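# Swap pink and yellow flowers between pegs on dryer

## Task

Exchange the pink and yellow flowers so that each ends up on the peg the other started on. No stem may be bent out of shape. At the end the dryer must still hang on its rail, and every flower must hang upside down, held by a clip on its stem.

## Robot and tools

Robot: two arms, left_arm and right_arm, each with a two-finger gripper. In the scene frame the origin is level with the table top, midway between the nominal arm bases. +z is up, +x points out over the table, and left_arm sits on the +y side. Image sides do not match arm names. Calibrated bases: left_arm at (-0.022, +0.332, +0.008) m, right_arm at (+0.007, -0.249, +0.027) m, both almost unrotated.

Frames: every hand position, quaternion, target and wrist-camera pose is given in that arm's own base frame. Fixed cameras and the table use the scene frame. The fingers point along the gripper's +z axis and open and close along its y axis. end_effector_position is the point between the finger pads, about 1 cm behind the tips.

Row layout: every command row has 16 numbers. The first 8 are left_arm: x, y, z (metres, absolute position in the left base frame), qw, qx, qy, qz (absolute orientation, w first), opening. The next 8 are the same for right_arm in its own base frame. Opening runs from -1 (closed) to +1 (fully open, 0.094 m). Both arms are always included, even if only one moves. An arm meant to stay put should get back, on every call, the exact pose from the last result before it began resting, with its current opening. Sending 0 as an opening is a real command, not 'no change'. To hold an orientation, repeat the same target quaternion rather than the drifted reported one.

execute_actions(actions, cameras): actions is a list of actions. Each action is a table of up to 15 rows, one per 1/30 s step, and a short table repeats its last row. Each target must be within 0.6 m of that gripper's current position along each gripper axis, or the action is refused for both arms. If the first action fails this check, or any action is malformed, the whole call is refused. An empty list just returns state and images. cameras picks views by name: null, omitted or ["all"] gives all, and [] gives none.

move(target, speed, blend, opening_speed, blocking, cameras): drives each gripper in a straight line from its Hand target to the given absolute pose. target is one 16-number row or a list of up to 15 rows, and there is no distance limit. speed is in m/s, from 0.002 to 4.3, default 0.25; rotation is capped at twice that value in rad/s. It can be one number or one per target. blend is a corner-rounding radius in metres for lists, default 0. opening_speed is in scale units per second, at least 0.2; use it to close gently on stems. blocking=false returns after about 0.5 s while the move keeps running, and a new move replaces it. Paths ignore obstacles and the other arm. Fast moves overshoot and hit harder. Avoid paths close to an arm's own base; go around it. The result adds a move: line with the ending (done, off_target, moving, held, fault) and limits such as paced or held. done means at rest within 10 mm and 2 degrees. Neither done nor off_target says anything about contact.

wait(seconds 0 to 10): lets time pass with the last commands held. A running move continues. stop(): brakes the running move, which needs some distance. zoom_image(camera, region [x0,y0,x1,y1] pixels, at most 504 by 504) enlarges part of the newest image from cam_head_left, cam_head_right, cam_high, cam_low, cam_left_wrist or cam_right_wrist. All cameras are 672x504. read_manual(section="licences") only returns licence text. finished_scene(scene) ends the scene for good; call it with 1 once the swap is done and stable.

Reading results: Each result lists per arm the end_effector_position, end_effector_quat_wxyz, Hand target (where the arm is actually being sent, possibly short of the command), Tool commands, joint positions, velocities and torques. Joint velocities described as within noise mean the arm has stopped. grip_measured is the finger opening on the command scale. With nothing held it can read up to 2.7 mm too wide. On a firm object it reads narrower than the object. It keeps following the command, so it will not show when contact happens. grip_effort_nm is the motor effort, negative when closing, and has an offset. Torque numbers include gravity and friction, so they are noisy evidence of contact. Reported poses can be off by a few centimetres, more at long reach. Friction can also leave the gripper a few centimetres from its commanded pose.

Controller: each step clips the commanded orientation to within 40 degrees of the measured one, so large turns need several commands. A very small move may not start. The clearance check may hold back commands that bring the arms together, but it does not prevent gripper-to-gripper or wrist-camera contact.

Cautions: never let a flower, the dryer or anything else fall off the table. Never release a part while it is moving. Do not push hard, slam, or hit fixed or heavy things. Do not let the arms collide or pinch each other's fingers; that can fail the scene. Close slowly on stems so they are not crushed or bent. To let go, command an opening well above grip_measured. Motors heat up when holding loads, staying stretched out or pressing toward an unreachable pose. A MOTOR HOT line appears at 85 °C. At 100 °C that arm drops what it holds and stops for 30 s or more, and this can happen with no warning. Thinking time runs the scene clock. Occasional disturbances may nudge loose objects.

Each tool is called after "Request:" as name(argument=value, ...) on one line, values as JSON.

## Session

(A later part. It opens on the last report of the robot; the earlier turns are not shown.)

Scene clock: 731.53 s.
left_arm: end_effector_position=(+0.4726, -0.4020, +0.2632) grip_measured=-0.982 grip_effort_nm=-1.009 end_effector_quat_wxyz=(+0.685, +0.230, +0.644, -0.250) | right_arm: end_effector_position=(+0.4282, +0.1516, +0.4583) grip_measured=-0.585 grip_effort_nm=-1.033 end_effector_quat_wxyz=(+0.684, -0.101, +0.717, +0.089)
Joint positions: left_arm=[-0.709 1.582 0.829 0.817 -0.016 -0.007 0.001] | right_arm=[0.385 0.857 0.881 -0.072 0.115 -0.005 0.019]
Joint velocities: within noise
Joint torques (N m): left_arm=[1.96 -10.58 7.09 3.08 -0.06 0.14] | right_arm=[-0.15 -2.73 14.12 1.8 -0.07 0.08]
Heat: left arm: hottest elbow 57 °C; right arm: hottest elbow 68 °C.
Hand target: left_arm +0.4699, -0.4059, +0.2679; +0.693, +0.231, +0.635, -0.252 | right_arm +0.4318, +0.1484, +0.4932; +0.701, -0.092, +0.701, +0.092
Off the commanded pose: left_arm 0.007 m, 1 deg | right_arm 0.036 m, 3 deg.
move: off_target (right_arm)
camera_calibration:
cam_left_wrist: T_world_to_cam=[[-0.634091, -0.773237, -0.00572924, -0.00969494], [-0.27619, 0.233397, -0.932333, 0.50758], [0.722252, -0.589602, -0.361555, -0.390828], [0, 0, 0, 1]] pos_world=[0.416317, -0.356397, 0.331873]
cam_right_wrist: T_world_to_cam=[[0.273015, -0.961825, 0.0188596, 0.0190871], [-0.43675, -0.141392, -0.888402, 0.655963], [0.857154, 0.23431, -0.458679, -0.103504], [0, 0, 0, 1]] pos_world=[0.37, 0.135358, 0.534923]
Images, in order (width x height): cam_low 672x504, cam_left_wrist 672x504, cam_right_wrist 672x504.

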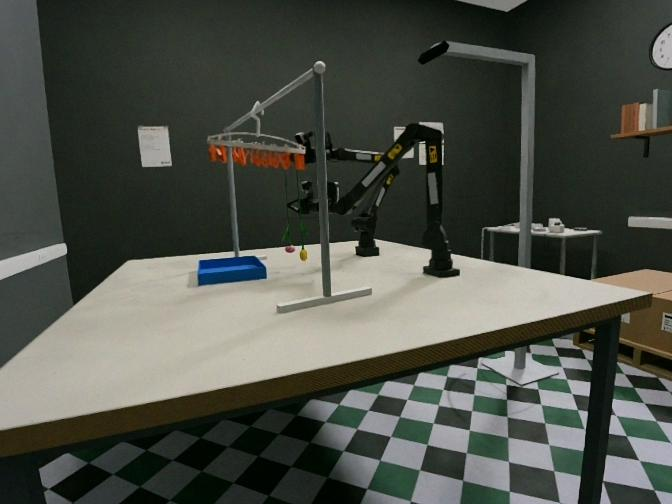

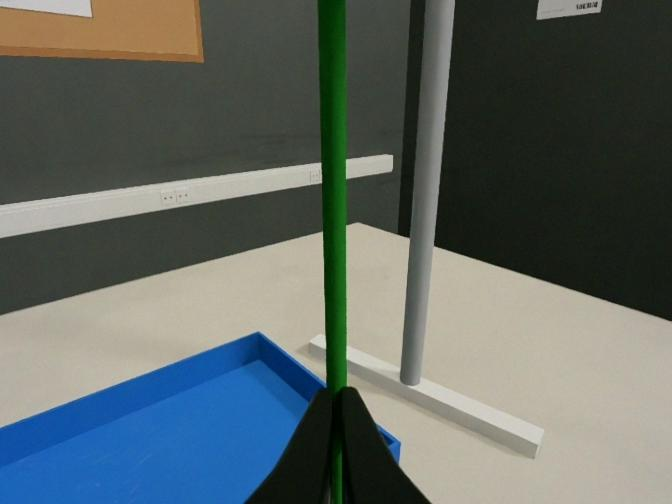

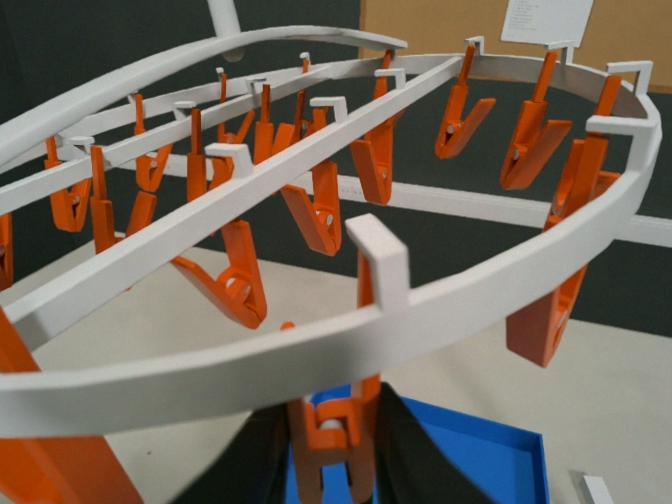

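Request:
move(target=[0.472,-0.389,0.268,0.6928,0.2311,0.6349,-0.2522,-1,0.434,0.149,0.494,0.701,-0.0923,0.701,0.0923,-0.72], speed=0.08, cameras=["cam_right_wrist","cam_low"])

Request:
zoom_image(camera="cam_right_wrist", region=[260, 414, 430, 504])

Request:
zoom_image(camera="cam_low", region=[270, 110, 370, 210])

Scene clock: 742.90 s.
left_arm: end_effector_position=(+0.4696, -0.3957, +0.2516) grip_measured=-0.982 grip_effort_nm=-1.009 end_effector_quat_wxyz=(+0.678, +0.237, +0.649, -0.252) | right_arm: end_effector_position=(+0.4282, +0.1516, +0.4583) grip_measured=-0.585 grip_effort_nm=-1.033 end_effector_quat_wxyz=(+0.684, -0.101, +0.717, +0.089)
Joint positions: left_arm=[-0.697 1.582 0.804 0.823 0.01 -0.006 0.001] | right_arm=[0.385 0.857 0.881 -0.072 0.115 -0.005 0.019]
Joint velocities: within noise
Joint torques (N m): left_arm=[3.19 -11.99 6.87 3.12 0.16 0.12] | right_arm=[-0.26 -2.37 14.17 1.8 -0.06 0.08]
Heat: left arm: hottest elbow 56 °C; right arm: hottest elbow 70 °C.
Hand target: left_arm +0.4719, -0.3891, +0.2679; +0.693, +0.231, +0.635, -0.252 | right_arm +0.4318, +0.1484, +0.4932; +0.701, -0.092, +0.701, +0.092
Off the commanded pose: left_arm 0.018 m, 2 deg | right_arm 0.036 m, 3 deg.
move: off_target (left_arm, right_arm)
camera_calibration:
cam_right_wrist: T_world_to_cam=[[0.273015, -0.961825, 0.0188596, 0.0190871], [-0.43675, -0.141392, -0.888402, 0.655963], [0.857154, 0.23431, -0.458679, -0.103504], [0, 0, 0, 1]] pos_world=[0.37, 0.135358, 0.534923]
Images, in order (width x height): cam_low 672x504, cam_right_wrist 672x504.

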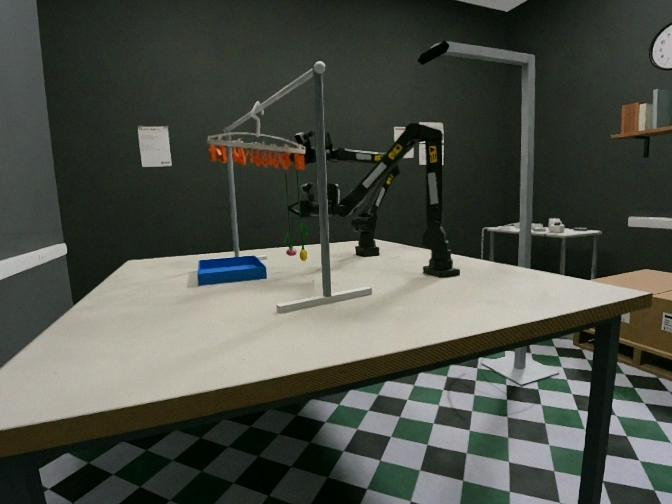

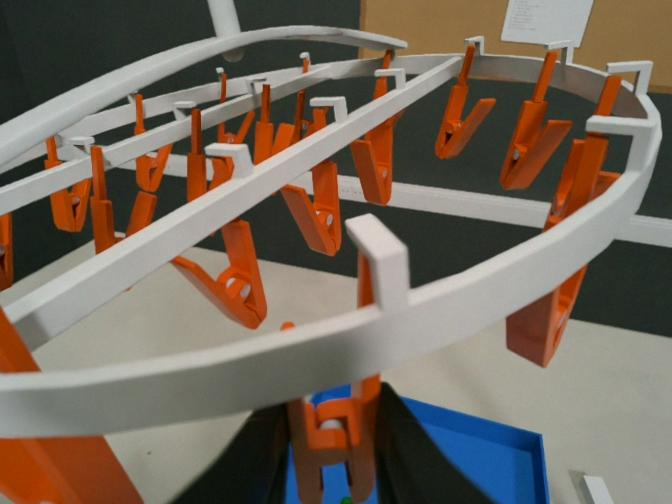

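Scaled by 2.965 from the camera's 672x504 image, which has a finer 960x720 frame.

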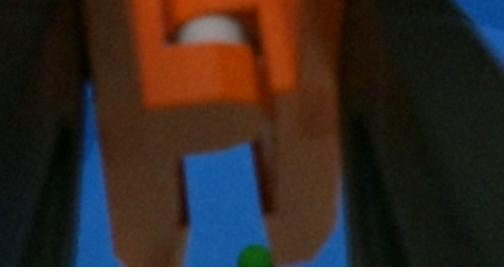

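Scaled by 5.040 from the camera's 672x504 image, which has a finer 960x720 frame.

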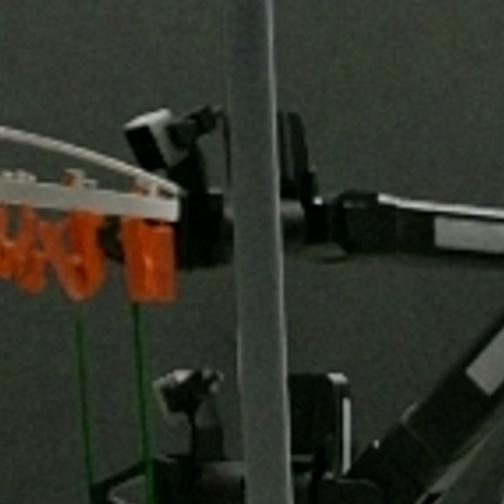

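Request:
move(target=[0.466,-0.393,0.290,0.6928,0.2311,0.6349,-0.2522,-1,0.434,0.149,0.494,0.701,-0.0923,0.701,0.0923,-0.72], speed=0.08, cameras=["cam_right_wrist","cam_low"])

Request:
zoom_image(camera="cam_right_wrist", region=[260, 414, 430, 504])

Request:
zoom_image(camera="cam_low", region=[270, 110, 370, 210])

Scene clock: 754.33 s.
left_arm: end_effector_position=(+0.4662, -0.3902, +0.2724) grip_measured=-0.982 grip_effort_nm=-1.009 end_effector_quat_wxyz=(+0.684, +0.232, +0.645, -0.251) | right_arm: end_effector_position=(+0.4282, +0.1516, +0.4583) grip_measured=-0.585 grip_effort_nm=-1.038 end_effector_quat_wxyz=(+0.684, -0.101, +0.717, +0.089)
Joint positions: left_arm=[-0.696 1.532 0.804 0.789 0.001 -0.006 0.001] | right_arm=[0.385 0.857 0.881 -0.072 0.115 -0.005 0.019]
Joint velocities: within noise
Joint torques (N m): left_arm=[2.32 -11.69 8.27 1.73 -0.07 0.13] | right_arm=[-0.03 -2.49 14.13 1.83 -0.07 0.07]
Heat: left arm: hottest elbow 55 °C; right arm: hottest elbow 71 °C.
Hand target: left_arm +0.4658, -0.3928, +0.2900; +0.693, +0.231, +0.635, -0.252 | right_arm +0.4318, +0.1484, +0.4932; +0.701, -0.092, +0.701, +0.092
Off the commanded pose: left_arm 0.018 m, 2 deg | right_arm 0.036 m, 3 deg.
move: off_target (left_arm, right_arm)
camera_calibration:
cam_right_wrist: T_world_to_cam=[[0.273015, -0.961825, 0.0188596, 0.0190871], [-0.43675, -0.141392, -0.888402, 0.655963], [0.857154, 0.23431, -0.458679, -0.103504], [0, 0, 0, 1]] pos_world=[0.37, 0.135358, 0.534923]
Images, in order (width x height): cam_low 672x504, cam_right_wrist 672x504.

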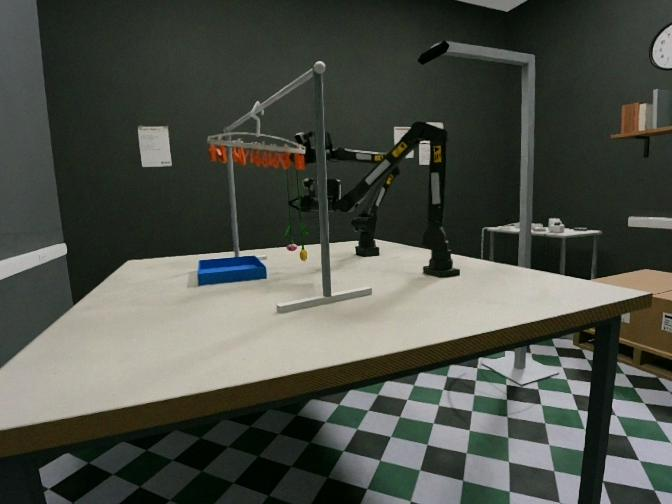

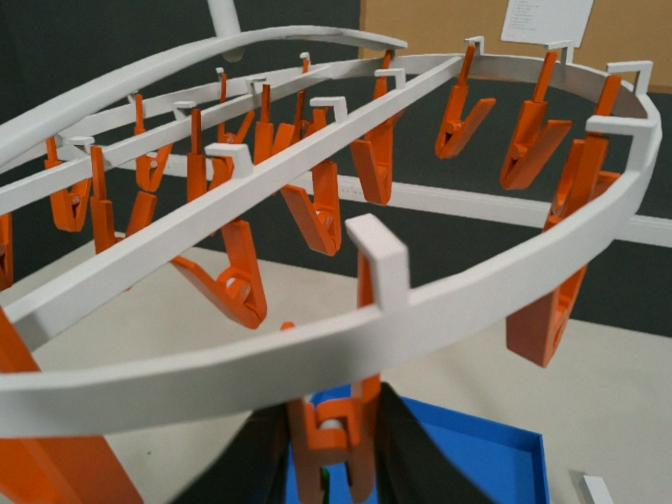

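Scaled by 2.965 from the camera's 672x504 image, which has a finer 960x720 frame.

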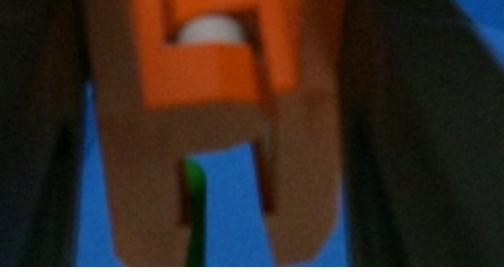

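Scaled by 5.040 from the camera's 672x504 image, which has a finer 960x720 frame.

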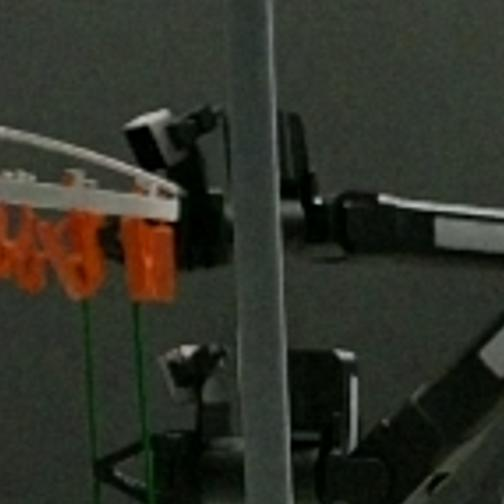

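Request:
move(target=[0.466,-0.401,0.262,0.6928,0.2311,0.6349,-0.2522,-1,0.434,0.149,0.494,0.701,-0.0923,0.701,0.0923,-0.72], speed=0.08, cameras=["cam_right_wrist"])

Request:
zoom_image(camera="cam_right_wrist", region=[260, 414, 430, 504])

Scene clock: 759.70 s.
left_arm: end_effector_position=(+0.4689, -0.3947, +0.2598) grip_measured=-0.982 grip_effort_nm=-1.004 end_effector_quat_wxyz=(+0.687, +0.228, +0.643, -0.250) | right_arm: end_effector_position=(+0.4282, +0.1516, +0.4583) grip_measured=-0.585 grip_effort_nm=-1.028 end_effector_quat_wxyz=(+0.684, -0.101, +0.717, +0.089)
Joint positions: left_arm=[-0.703 1.575 0.804 0.839 -0.013 -0.007 0.001] | right_arm=[0.385 0.857 0.881 -0.072 0.115 -0.005 0.019]
Joint velocities: within noise
Joint torques (N m): left_arm=[1.67 -9.88 7.13 3.14 -0.07 0.14] | right_arm=[-0.26 -2.61 14.16 1.85 -0.08 0.08]
Heat: left arm: hottest elbow 55 °C; right arm: hottest elbow 72 °C.
Hand target: left_arm +0.4660, -0.4009, +0.2620; +0.693, +0.231, +0.635, -0.252 | right_arm +0.4318, +0.1484, +0.4932; +0.701, -0.092, +0.701, +0.092
Off the commanded pose: left_arm 0.007 m, 1 deg | right_arm 0.036 m, 3 deg.
move: off_target (right_arm)
camera_calibration:
cam_right_wrist: T_world_to_cam=[[0.273015, -0.961825, 0.0188596, 0.0190871], [-0.43675, -0.141392, -0.888402, 0.655963], [0.857154, 0.23431, -0.458679, -0.103504], [0, 0, 0, 1]] pos_world=[0.37, 0.135358, 0.534923]
Images, in order (width x height): cam_right_wrist 672x504.

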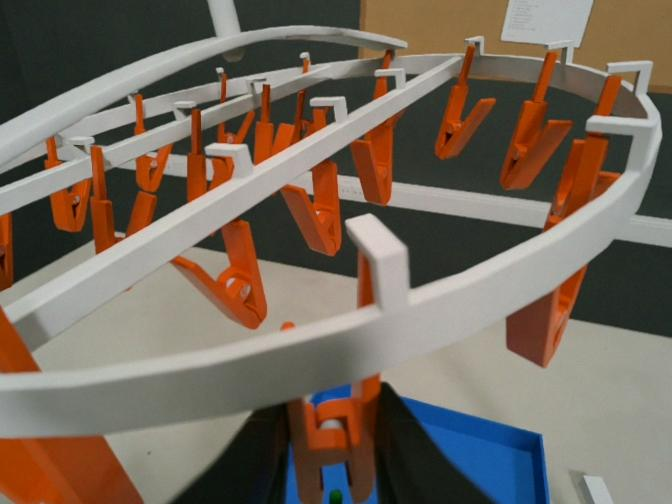

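Scaled by 2.965 from the camera's 672x504 image, which has a finer 960x720 frame.

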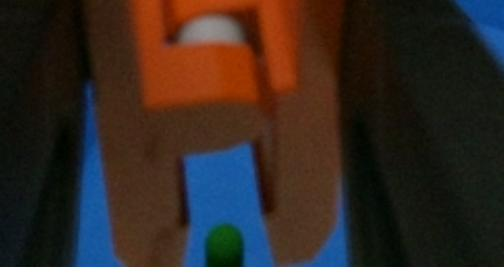

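Request:
move(target=[0.462,-0.3975,0.290,0.6928,0.2311,0.6349,-0.2522,-1,0.434,0.149,0.494,0.701,-0.0923,0.701,0.0923,-0.72], speed=0.06, cameras=["cam_right_wrist"])

Request:
zoom_image(camera="cam_right_wrist", region=[260, 414, 430, 504])

Scene clock: 767.83 s.
left_arm: end_effector_position=(+0.4649, -0.3914, +0.2735) grip_measured=-0.982 grip_effort_nm=-1.004 end_effector_quat_wxyz=(+0.685, +0.229, +0.645, -0.249) | right_arm: end_effector_position=(+0.4282, +0.1516, +0.4583) grip_measured=-0.585 grip_effort_nm=-1.028 end_effector_quat_wxyz=(+0.684, -0.101, +0.717, +0.089)
Joint positions: left_arm=[-0.703 1.53 0.804 0.789 -0.013 -0.006 0.001] | right_arm=[0.385 0.857 0.881 -0.072 0.115 -0.005 0.019]
Joint velocities: within noise
Joint torques (N m): left_arm=[1.73 -11.58 8.27 1.73 -0.06 0.14] | right_arm=[-0.15 -2.61 14.13 1.89 -0.08 0.07]
Heat: left arm: hottest elbow 54 °C; right arm: hottest elbow 73 °C.
Hand target: left_arm +0.4618, -0.3973, +0.2901; +0.693, +0.231, +0.635, -0.252 | right_arm +0.4318, +0.1484, +0.4932; +0.701, -0.092, +0.701, +0.092
Off the commanded pose: left_arm 0.018 m, 2 deg | right_arm 0.036 m, 3 deg.
move: off_target (left_arm, right_arm)
camera_calibration:
cam_right_wrist: T_world_to_cam=[[0.273015, -0.961825, 0.0188596, 0.0190871], [-0.43675, -0.141392, -0.888402, 0.655963], [0.857154, 0.23431, -0.458679, -0.103504], [0, 0, 0, 1]] pos_world=[0.37, 0.135358, 0.534923]
Images, in order (width x height): cam_right_wrist 672x504.

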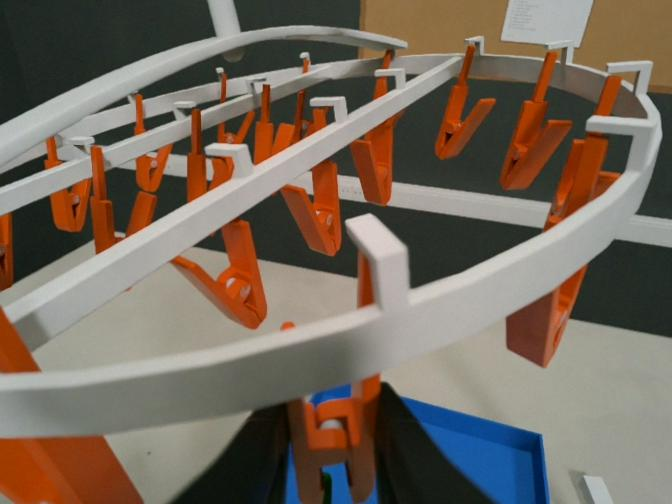

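Scaled by 2.965 from the camera's 672x504 image, which has a finer 960x720 frame.

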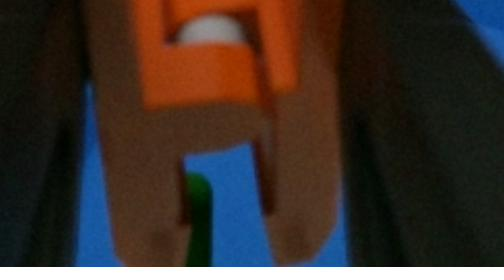

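Request:
move(target=[0.459,-0.404,0.290,0.6928,0.2311,0.6349,-0.2522,-1,0.434,0.149,0.494,0.701,-0.0923,0.701,0.0923,-0.72], speed=0.06, cameras=["cam_right_wrist"])

Request:
zoom_image(camera="cam_right_wrist", region=[260, 414, 430, 504])

Scene clock: 773.53 s.
left_arm: end_effector_position=(+0.4604, -0.3966, +0.2735) grip_measured=-0.982 grip_effort_nm=-1.004 end_effector_quat_wxyz=(+0.685, +0.229, +0.645, -0.249) | right_arm: end_effector_position=(+0.4282, +0.1516, +0.4583) grip_measured=-0.585 grip_effort_nm=-1.028 end_effector_quat_wxyz=(+0.684, -0.101, +0.717, +0.089)
Joint positions: left_arm=[-0.718 1.53 0.804 0.789 -0.029 -0.006 0.001] | right_arm=[0.385 0.857 0.881 -0.072 0.115 -0.005 0.019]
Joint velocities: within noise
Joint torques (N m): left_arm=[1.67 -11.16 8.64 1.73 -0.07 0.16] | right_arm=[-0.26 -2.49 14.13 1.85 -0.07 0.08]
Heat: left arm: hottest elbow 54 °C; right arm: hottest elbow 73 °C.
Hand target: left_arm +0.4587, -0.4037, +0.2902; +0.693, +0.231, +0.635, -0.252 | right_arm +0.4318, +0.1484, +0.4932; +0.701, -0.092, +0.701, +0.092
Off the commanded pose: left_arm 0.018 m, 2 deg | right_arm 0.036 m, 3 deg.
move: off_target (left_arm, right_arm)
camera_calibration:
cam_right_wrist: T_world_to_cam=[[0.273015, -0.961825, 0.0188596, 0.0190871], [-0.43675, -0.141392, -0.888402, 0.655963], [0.857154, 0.23431, -0.458679, -0.103504], [0, 0, 0, 1]] pos_world=[0.37, 0.135358, 0.534923]
Images, in order (width x height): cam_right_wrist 672x504.

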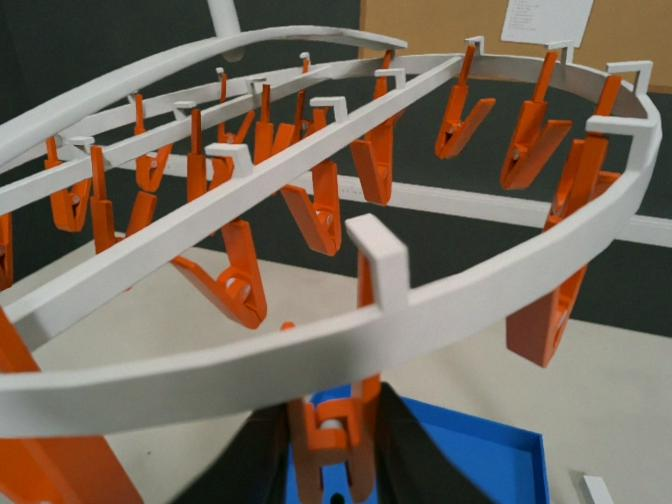

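Scaled by 2.965 from the camera's 672x504 image, which has a finer 960x720 frame.

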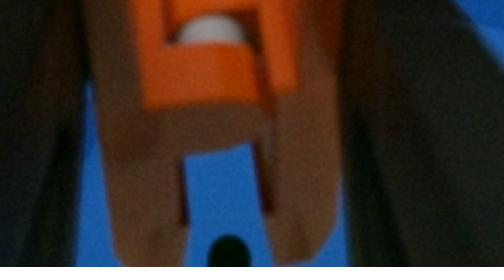

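Request:
move(target=[0.462,-0.4055,0.303,0.6928,0.2311,0.6349,-0.2522,-1,0.434,0.149,0.494,0.701,-0.0923,0.701,0.0923,-0.72], speed=0.06, cameras=["cam_right_wrist","cam_low"])

Request:
zoom_image(camera="cam_right_wrist", region=[260, 414, 430, 504])

Scene clock: 781.33 s.
left_arm: end_effector_position=(+0.4596, -0.3958, +0.2698) grip_measured=-0.982 grip_effort_nm=-1.009 end_effector_quat_wxyz=(+0.676, +0.233, +0.655, -0.245) | right_arm: end_effector_position=(+0.4282, +0.1516, +0.4583) grip_measured=-0.585 grip_effort_nm=-1.038 end_effector_quat_wxyz=(+0.684, -0.101, +0.717, +0.089)
Joint positions: left_arm=[-0.718 1.519 0.804 0.748 -0.029 -0.006 0.001] | right_arm=[0.385 0.857 0.881 -0.072 0.115 -0.005 0.019]
Joint velocities: within noise
Joint torques (N m): left_arm=[1.85 -11.75 10.15 1.68 0 0.15] | right_arm=[-0.26 -2.61 14.11 1.81 -0.08 0.08]
Heat: left arm: hottest elbow 54 °C; right arm: hottest elbow 74 °C.
Hand target: left_arm +0.4608, -0.4044, +0.3031; +0.693, +0.231, +0.635, -0.252 | right_arm +0.4318, +0.1484, +0.4932; +0.701, -0.092, +0.701, +0.092
Off the commanded pose: left_arm 0.035 m, 3 deg | right_arm 0.036 m, 3 deg.
move: off_target (left_arm, right_arm)
camera_calibration:
cam_right_wrist: T_world_to_cam=[[0.273015, -0.961825, 0.0188596, 0.0190871], [-0.43675, -0.141392, -0.888402, 0.655963], [0.857154, 0.23431, -0.458679, -0.103504], [0, 0, 0, 1]] pos_world=[0.37, 0.135358, 0.534923]
Images, in order (width x height): cam_low 672x504, cam_right_wrist 672x504.

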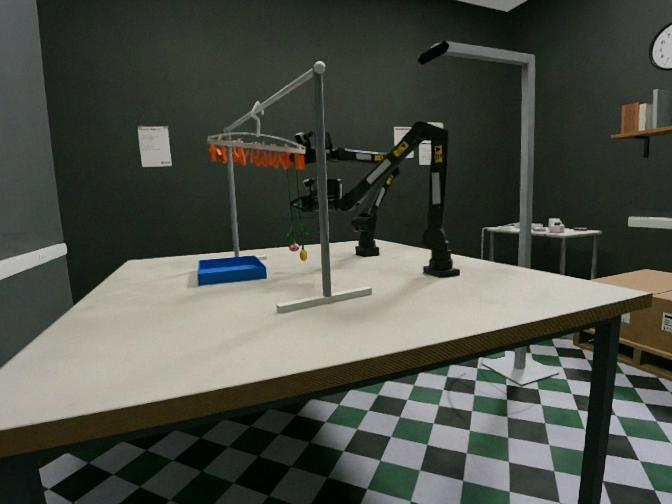

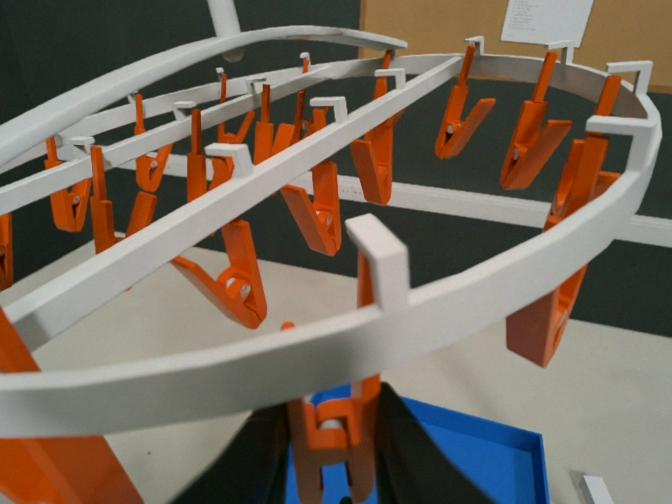

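Scaled by 2.965 from the camera's 672x504 image, which has a finer 960x720 frame.

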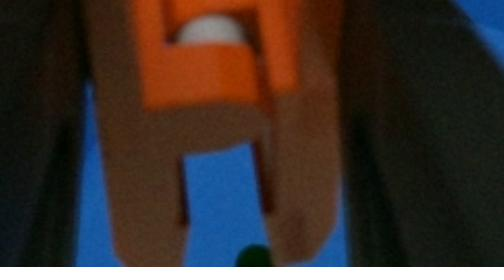

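Request:
move(target=[0.468,-0.403,0.311,0.6928,0.2311,0.6349,-0.2522,-1,0.434,0.149,0.494,0.701,-0.0923,0.701,0.0923,-0.72], speed=0.06, cameras=["cam_right_wrist"])

Request:
zoom_image(camera="cam_right_wrist", region=[260, 414, 430, 504])

Scene clock: 784.57 s.
left_arm: end_effector_position=(+0.4578, -0.3962, +0.2690) grip_measured=-0.982 grip_effort_nm=-1.009 end_effector_quat_wxyz=(+0.669, +0.238, +0.659, -0.246) | right_arm: end_effector_position=(+0.4282, +0.1516, +0.4583) grip_measured=-0.585 grip_effort_nm=-1.038 end_effector_quat_wxyz=(+0.684, -0.101, +0.717, +0.089)
Joint positions: left_arm=[-0.718 1.51 0.804 0.723 -0.02 -0.006 0.001] | right_arm=[0.385 0.857 0.881 -0.072 0.115 -0.005 0.019]
Joint velocities: within noise
Joint torques (N m): left_arm=[2.84 -11.81 11.22 1.81 0.13 0.15] | right_arm=[-0.21 -2.43 14.16 1.78 -0.07 0.09]
Heat: left arm: hottest elbow 55 °C; right arm: hottest elbow 74 °C.
Hand target: left_arm +0.4659, -0.4012, +0.3111; +0.693, +0.231, +0.635, -0.252 | right_arm +0.4318, +0.1484, +0.4932; +0.701, -0.092, +0.701, +0.092
Off the commanded pose: left_arm 0.044 m, 4 deg | right_arm 0.036 m, 3 deg.
move: off_target (left_arm, right_arm)
camera_calibration:
cam_right_wrist: T_world_to_cam=[[0.273015, -0.961825, 0.0188596, 0.0190871], [-0.43675, -0.141392, -0.888402, 0.655963], [0.857154, 0.23431, -0.458679, -0.103504], [0, 0, 0, 1]] pos_world=[0.37, 0.135358, 0.534923]
Images, in order (width x height): cam_right_wrist 672x504.

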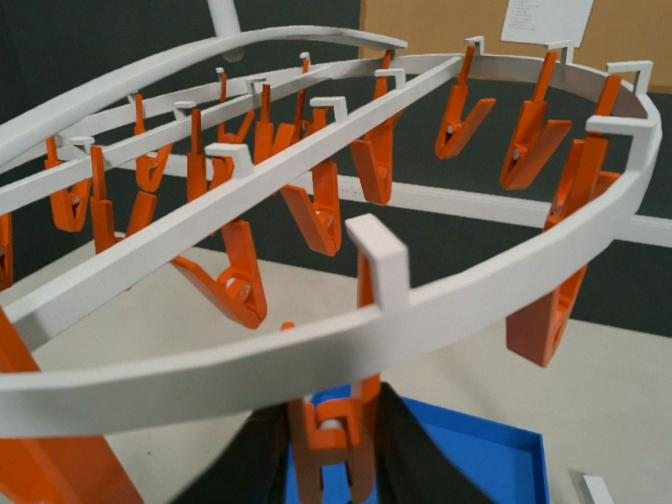

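Scaled by 2.965 from the camera's 672x504 image, which has a finer 960x720 frame.

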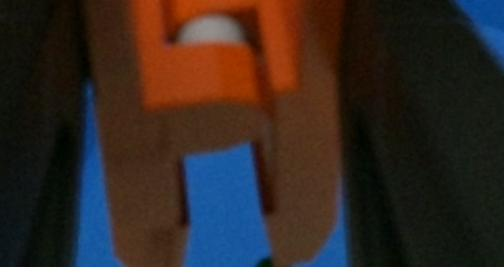

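Request:
move(target=[0.470,-0.400,0.318,0.7146,0.2221,0.6102,-0.2601,-1,0.434,0.149,0.494,0.701,-0.0923,0.701,0.0923,-0.72], speed=0.06, cameras=["cam_right_wrist"])

Request:
zoom_image(camera="cam_right_wrist", region=[260, 414, 430, 504])

Scene clock: 788.47 s.
left_arm: end_effector_position=(+0.4561, -0.3967, +0.2861) grip_measured=-0.982 grip_effort_nm=-1.009 end_effector_quat_wxyz=(+0.690, +0.232, +0.635, -0.257) | right_arm: end_effector_position=(+0.4282, +0.1516, +0.4583) grip_measured=-0.585 grip_effort_nm=-1.038 end_effector_quat_wxyz=(+0.684, -0.101, +0.717, +0.089)
Joint positions: left_arm=[-0.718 1.509 0.804 0.79 -0.012 -0.006 0.001] | right_arm=[0.385 0.857 0.881 -0.072 0.115 -0.005 0.019]
Joint velocities: within noise
Joint torques (N m): left_arm=[3.37 -9.88 10.74 3.12 0.15 0.15] | right_arm=[-0.44 -2.61 14.16 1.8 -0.07 0.07]
Heat: left arm: hottest elbow 55 °C; right arm: hottest elbow 74 °C.
Hand target: left_arm +0.4683, -0.3986, +0.3178; +0.715, +0.222, +0.610, -0.260 | right_arm +0.4318, +0.1484, +0.4932; +0.701, -0.092, +0.701, +0.092
Off the commanded pose: left_arm 0.035 m, 4 deg | right_arm 0.036 m, 3 deg.
move: off_target (left_arm, right_arm)
camera_calibration:
cam_right_wrist: T_world_to_cam=[[0.273015, -0.961825, 0.0188596, 0.0190871], [-0.43675, -0.141392, -0.888402, 0.655963], [0.857154, 0.23431, -0.458679, -0.103504], [0, 0, 0, 1]] pos_world=[0.37, 0.135358, 0.534923]
Images, in order (width x height): cam_right_wrist 672x504.

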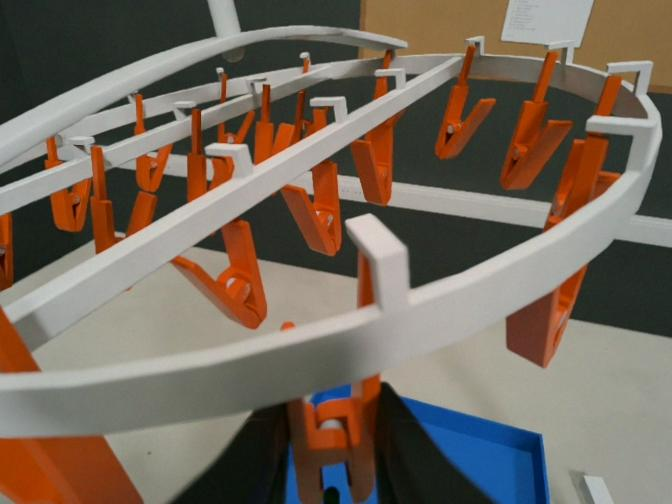

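Scaled by 2.965 from the camera's 672x504 image, which has a finer 960x720 frame.

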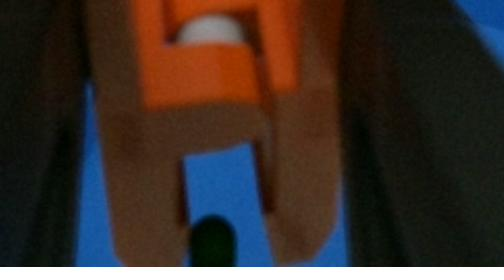

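Request:
move(target=[0.475,-0.406,0.323,0.7146,0.2221,0.6102,-0.2601,-1,0.434,0.149,0.494,0.701,-0.0923,0.701,0.0923,-0.72], speed=0.06, cameras=["cam_right_wrist"])

Request:
zoom_image(camera="cam_right_wrist", region=[260, 414, 430, 504])

Scene clock: 794.03 s.
left_arm: end_effector_position=(+0.4598, -0.3999, +0.2981) grip_measured=-0.982 grip_effort_nm=-1.009 end_effector_quat_wxyz=(+0.697, +0.229, +0.628, -0.260) | right_arm: end_effector_position=(+0.4282, +0.1516, +0.4583) grip_measured=-0.585 grip_effort_nm=-1.038 end_effector_quat_wxyz=(+0.684, -0.101, +0.717, +0.089)
Joint positions: left_arm=[-0.718 1.509 0.826 0.79 -0.012 -0.006 0.001] | right_arm=[0.385 0.857 0.881 -0.072 0.115 -0.005 0.019]
Joint velocities: within noise
Joint torques (N m): left_arm=[3.14 -9.29 11.23 2.36 0.05 0.15] | right_arm=[-0.15 -2.67 14.16 1.8 -0.07 0.09]
Heat: left arm: hottest elbow 56 °C; right arm: hottest elbow 75 °C.
Hand target: left_arm +0.4734, -0.4047, +0.3227; +0.715, +0.222, +0.610, -0.260 | right_arm +0.4318, +0.1484, +0.4932; +0.701, -0.092, +0.701, +0.092
Off the commanded pose: left_arm 0.030 m, 3 deg | right_arm 0.036 m, 3 deg.
move: off_target (left_arm, right_arm)
camera_calibration:
cam_right_wrist: T_world_to_cam=[[0.273015, -0.961825, 0.0188596, 0.0190871], [-0.43675, -0.141392, -0.888402, 0.655963], [0.857154, 0.23431, -0.458679, -0.103504], [0, 0, 0, 1]] pos_world=[0.37, 0.135358, 0.534923]
Images, in order (width x height): cam_right_wrist 672x504.

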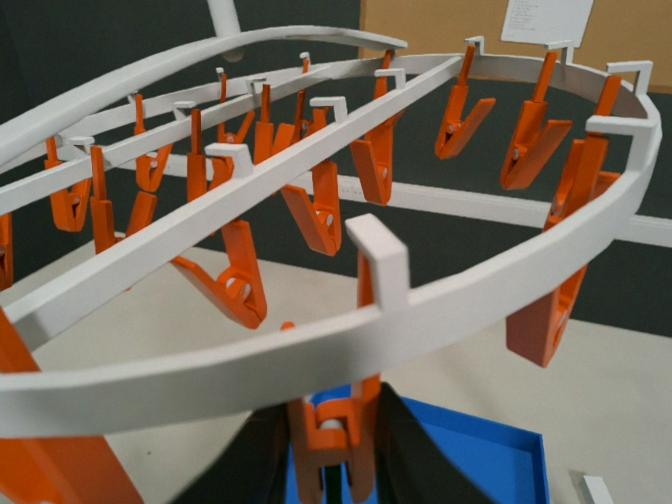

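Scaled by 2.965 from the camera's 672x504 image, which has a finer 960x720 frame.

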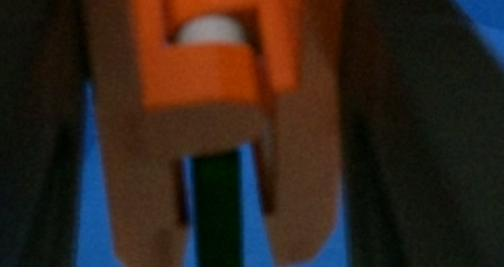

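Request:
move(target=[0.475,-0.406,0.323,0.7146,0.2221,0.6102,-0.2601,-1,0.434,0.149,0.494,0.701,-0.0923,0.701,0.0923,0.1], opening_speed=0.5, cameras=["cam_right_wrist","cam_low"])

Request:
zoom_image(camera="cam_right_wrist", region=[220, 354, 430, 504])

Scene clock: 797.53 s.
left_arm: end_effector_position=(+0.4598, -0.3999, +0.2981) grip_measured=-0.982 grip_effort_nm=-1.009 end_effector_quat_wxyz=(+0.697, +0.229, +0.628, -0.260) | right_arm: end_effector_position=(+0.4283, +0.1516, +0.4582) grip_measured=+0.098 grip_effort_nm=0.081 end_effector_quat_wxyz=(+0.684, -0.101, +0.717, +0.089)
Joint positions: left_arm=[-0.718 1.509 0.826 0.79 -0.012 -0.006 0.001] | right_arm=[0.385 0.857 0.881 -0.072 0.115 -0.005 0.052]
Joint velocities: within noise
Joint torques (N m): left_arm=[3.19 -9.29 11.22 2.36 0.05 0.15] | right_arm=[-0.21 -2.67 14.15 1.81 -0.07 0.07]
Heat: left arm: hottest elbow 57 °C; right arm: hottest elbow 75 °C.
Hand target: left_arm +0.4734, -0.4047, +0.3227; +0.715, +0.222, +0.610, -0.260 | right_arm +0.4319, +0.1484, +0.4930; +0.701, -0.092, +0.701, +0.092
Off the commanded pose: left_arm 0.030 m, 3 deg | right_arm 0.036 m, 3 deg.
move: off_target (left_arm, right_arm)
camera_calibration:
cam_right_wrist: T_world_to_cam=[[0.273052, -0.961814, 0.0188607, 0.0191441], [-0.437011, -0.141482, -0.888259, 0.655875], [0.857009, 0.234298, -0.458956, -0.103502], [0, 0, 0, 1]] pos_world=[0.3701, 0.135458, 0.534723]
Images, in order (width x height): cam_low 672x504, cam_right_wrist 672x504.

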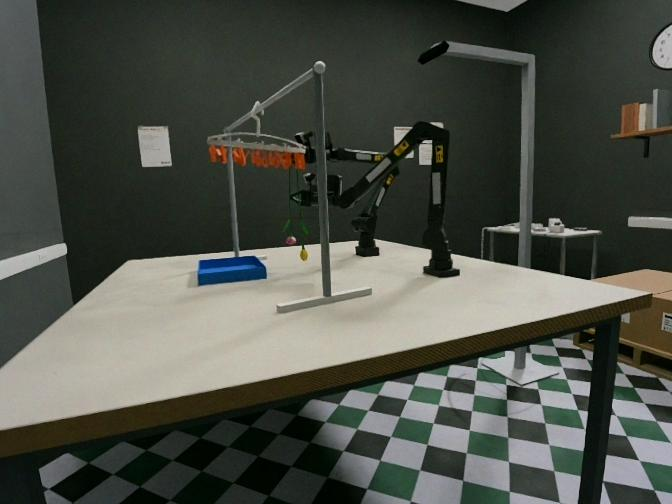

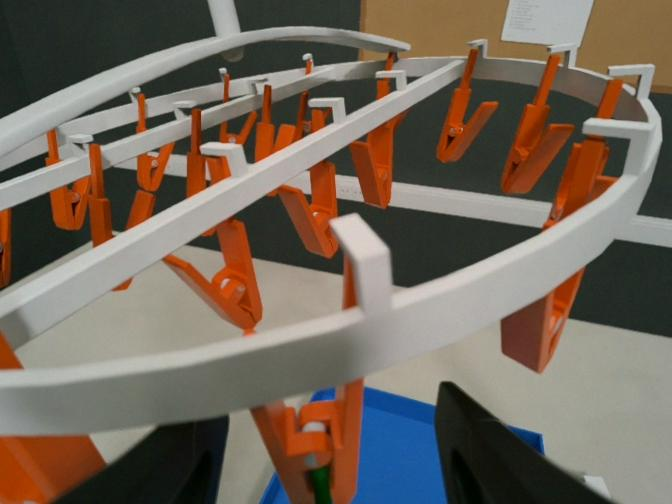

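Scaled by 2.400 from the camera's 672x504 image, which has a finer 960x720 frame.

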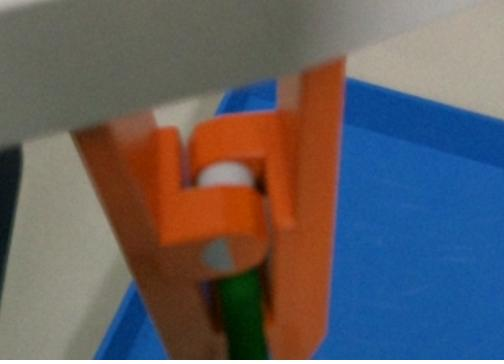

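Request:
move(target=[0.475,-0.406,0.323,0.7146,0.2221,0.6102,-0.2601,-0.3,0.434,0.149,0.494,0.701,-0.0923,0.701,0.0923,0.1], opening_speed=0.8, cameras=["cam_low","cam_left_wrist","cam_right_wrist"])

Scene clock: 801.40 s.
left_arm: end_effector_position=(+0.4598, -0.3999, +0.2981) grip_measured=-0.303 grip_effort_nm=0.056 end_effector_quat_wxyz=(+0.697, +0.229, +0.628, -0.260) | right_arm: end_effector_position=(+0.4284, +0.1514, +0.4582) grip_measured=+0.099 grip_effort_nm=0.071 end_effector_quat_wxyz=(+0.684, -0.101, +0.717, +0.089)
Joint positions: left_arm=[-0.718 1.509 0.826 0.79 -0.012 -0.006 0.033] | right_arm=[0.385 0.857 0.881 -0.072 0.115 -0.005 0.052]
Joint velocities: within noise
Joint torques (N m): left_arm=[3.14 -9.23 11.23 2.36 0.05 0.15] | right_arm=[-0.32 -2.49 14.17 1.83 -0.06 0.08]
Heat: left arm: hottest elbow 57 °C; right arm: hottest elbow 75 °C.
Hand target: left_arm +0.4734, -0.4047, +0.3227; +0.715, +0.222, +0.610, -0.260 | right_arm +0.4319, +0.1483, +0.4931; +0.701, -0.092, +0.701, +0.092
Off the commanded pose: left_arm 0.030 m, 3 deg | right_arm 0.036 m, 3 deg.
move: off_target (left_arm, right_arm)
camera_calibration:
cam_left_wrist: T_world_to_cam=[[-0.644747, -0.764375, -0.00571627, -0.00758825], [-0.242175, 0.211355, -0.946932, 0.515961], [0.725019, -0.609147, -0.321383, -0.388775], [0, 0, 0, 1]] pos_world=[0.40193, -0.351672, 0.36359]
cam_right_wrist: T_world_to_cam=[[0.272603, -0.961942, 0.0188563, 0.0192061], [-0.437079, -0.141275, -0.888258, 0.655902], [0.857117, 0.2339, -0.458957, -0.10355], [0, 0, 0, 1]] pos_world=[0.3702, 0.135358, 0.534723]
Images, in order (width x height): cam_low 672x504, cam_left_wrist 672x504, cam_right_wrist 672x504.

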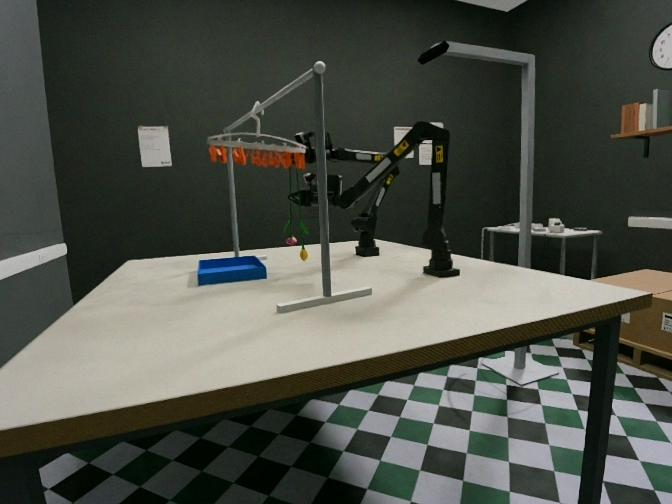

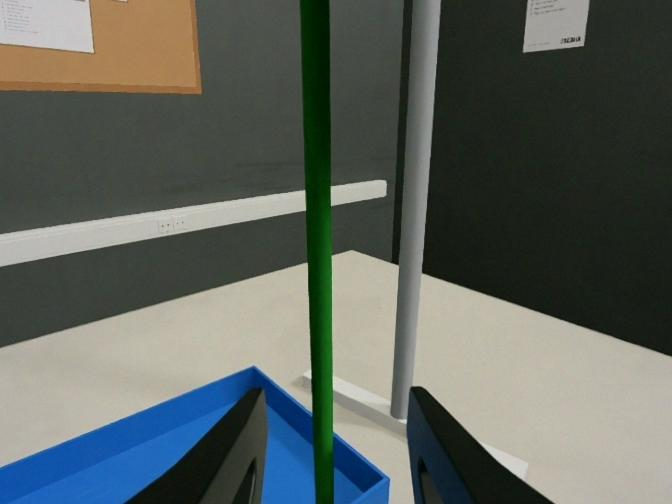

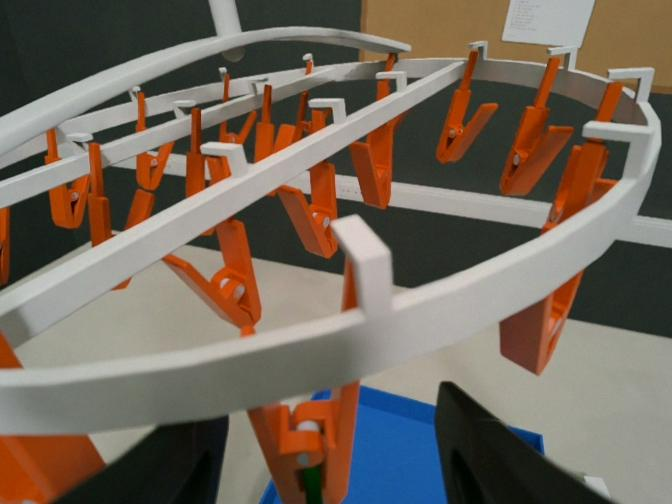

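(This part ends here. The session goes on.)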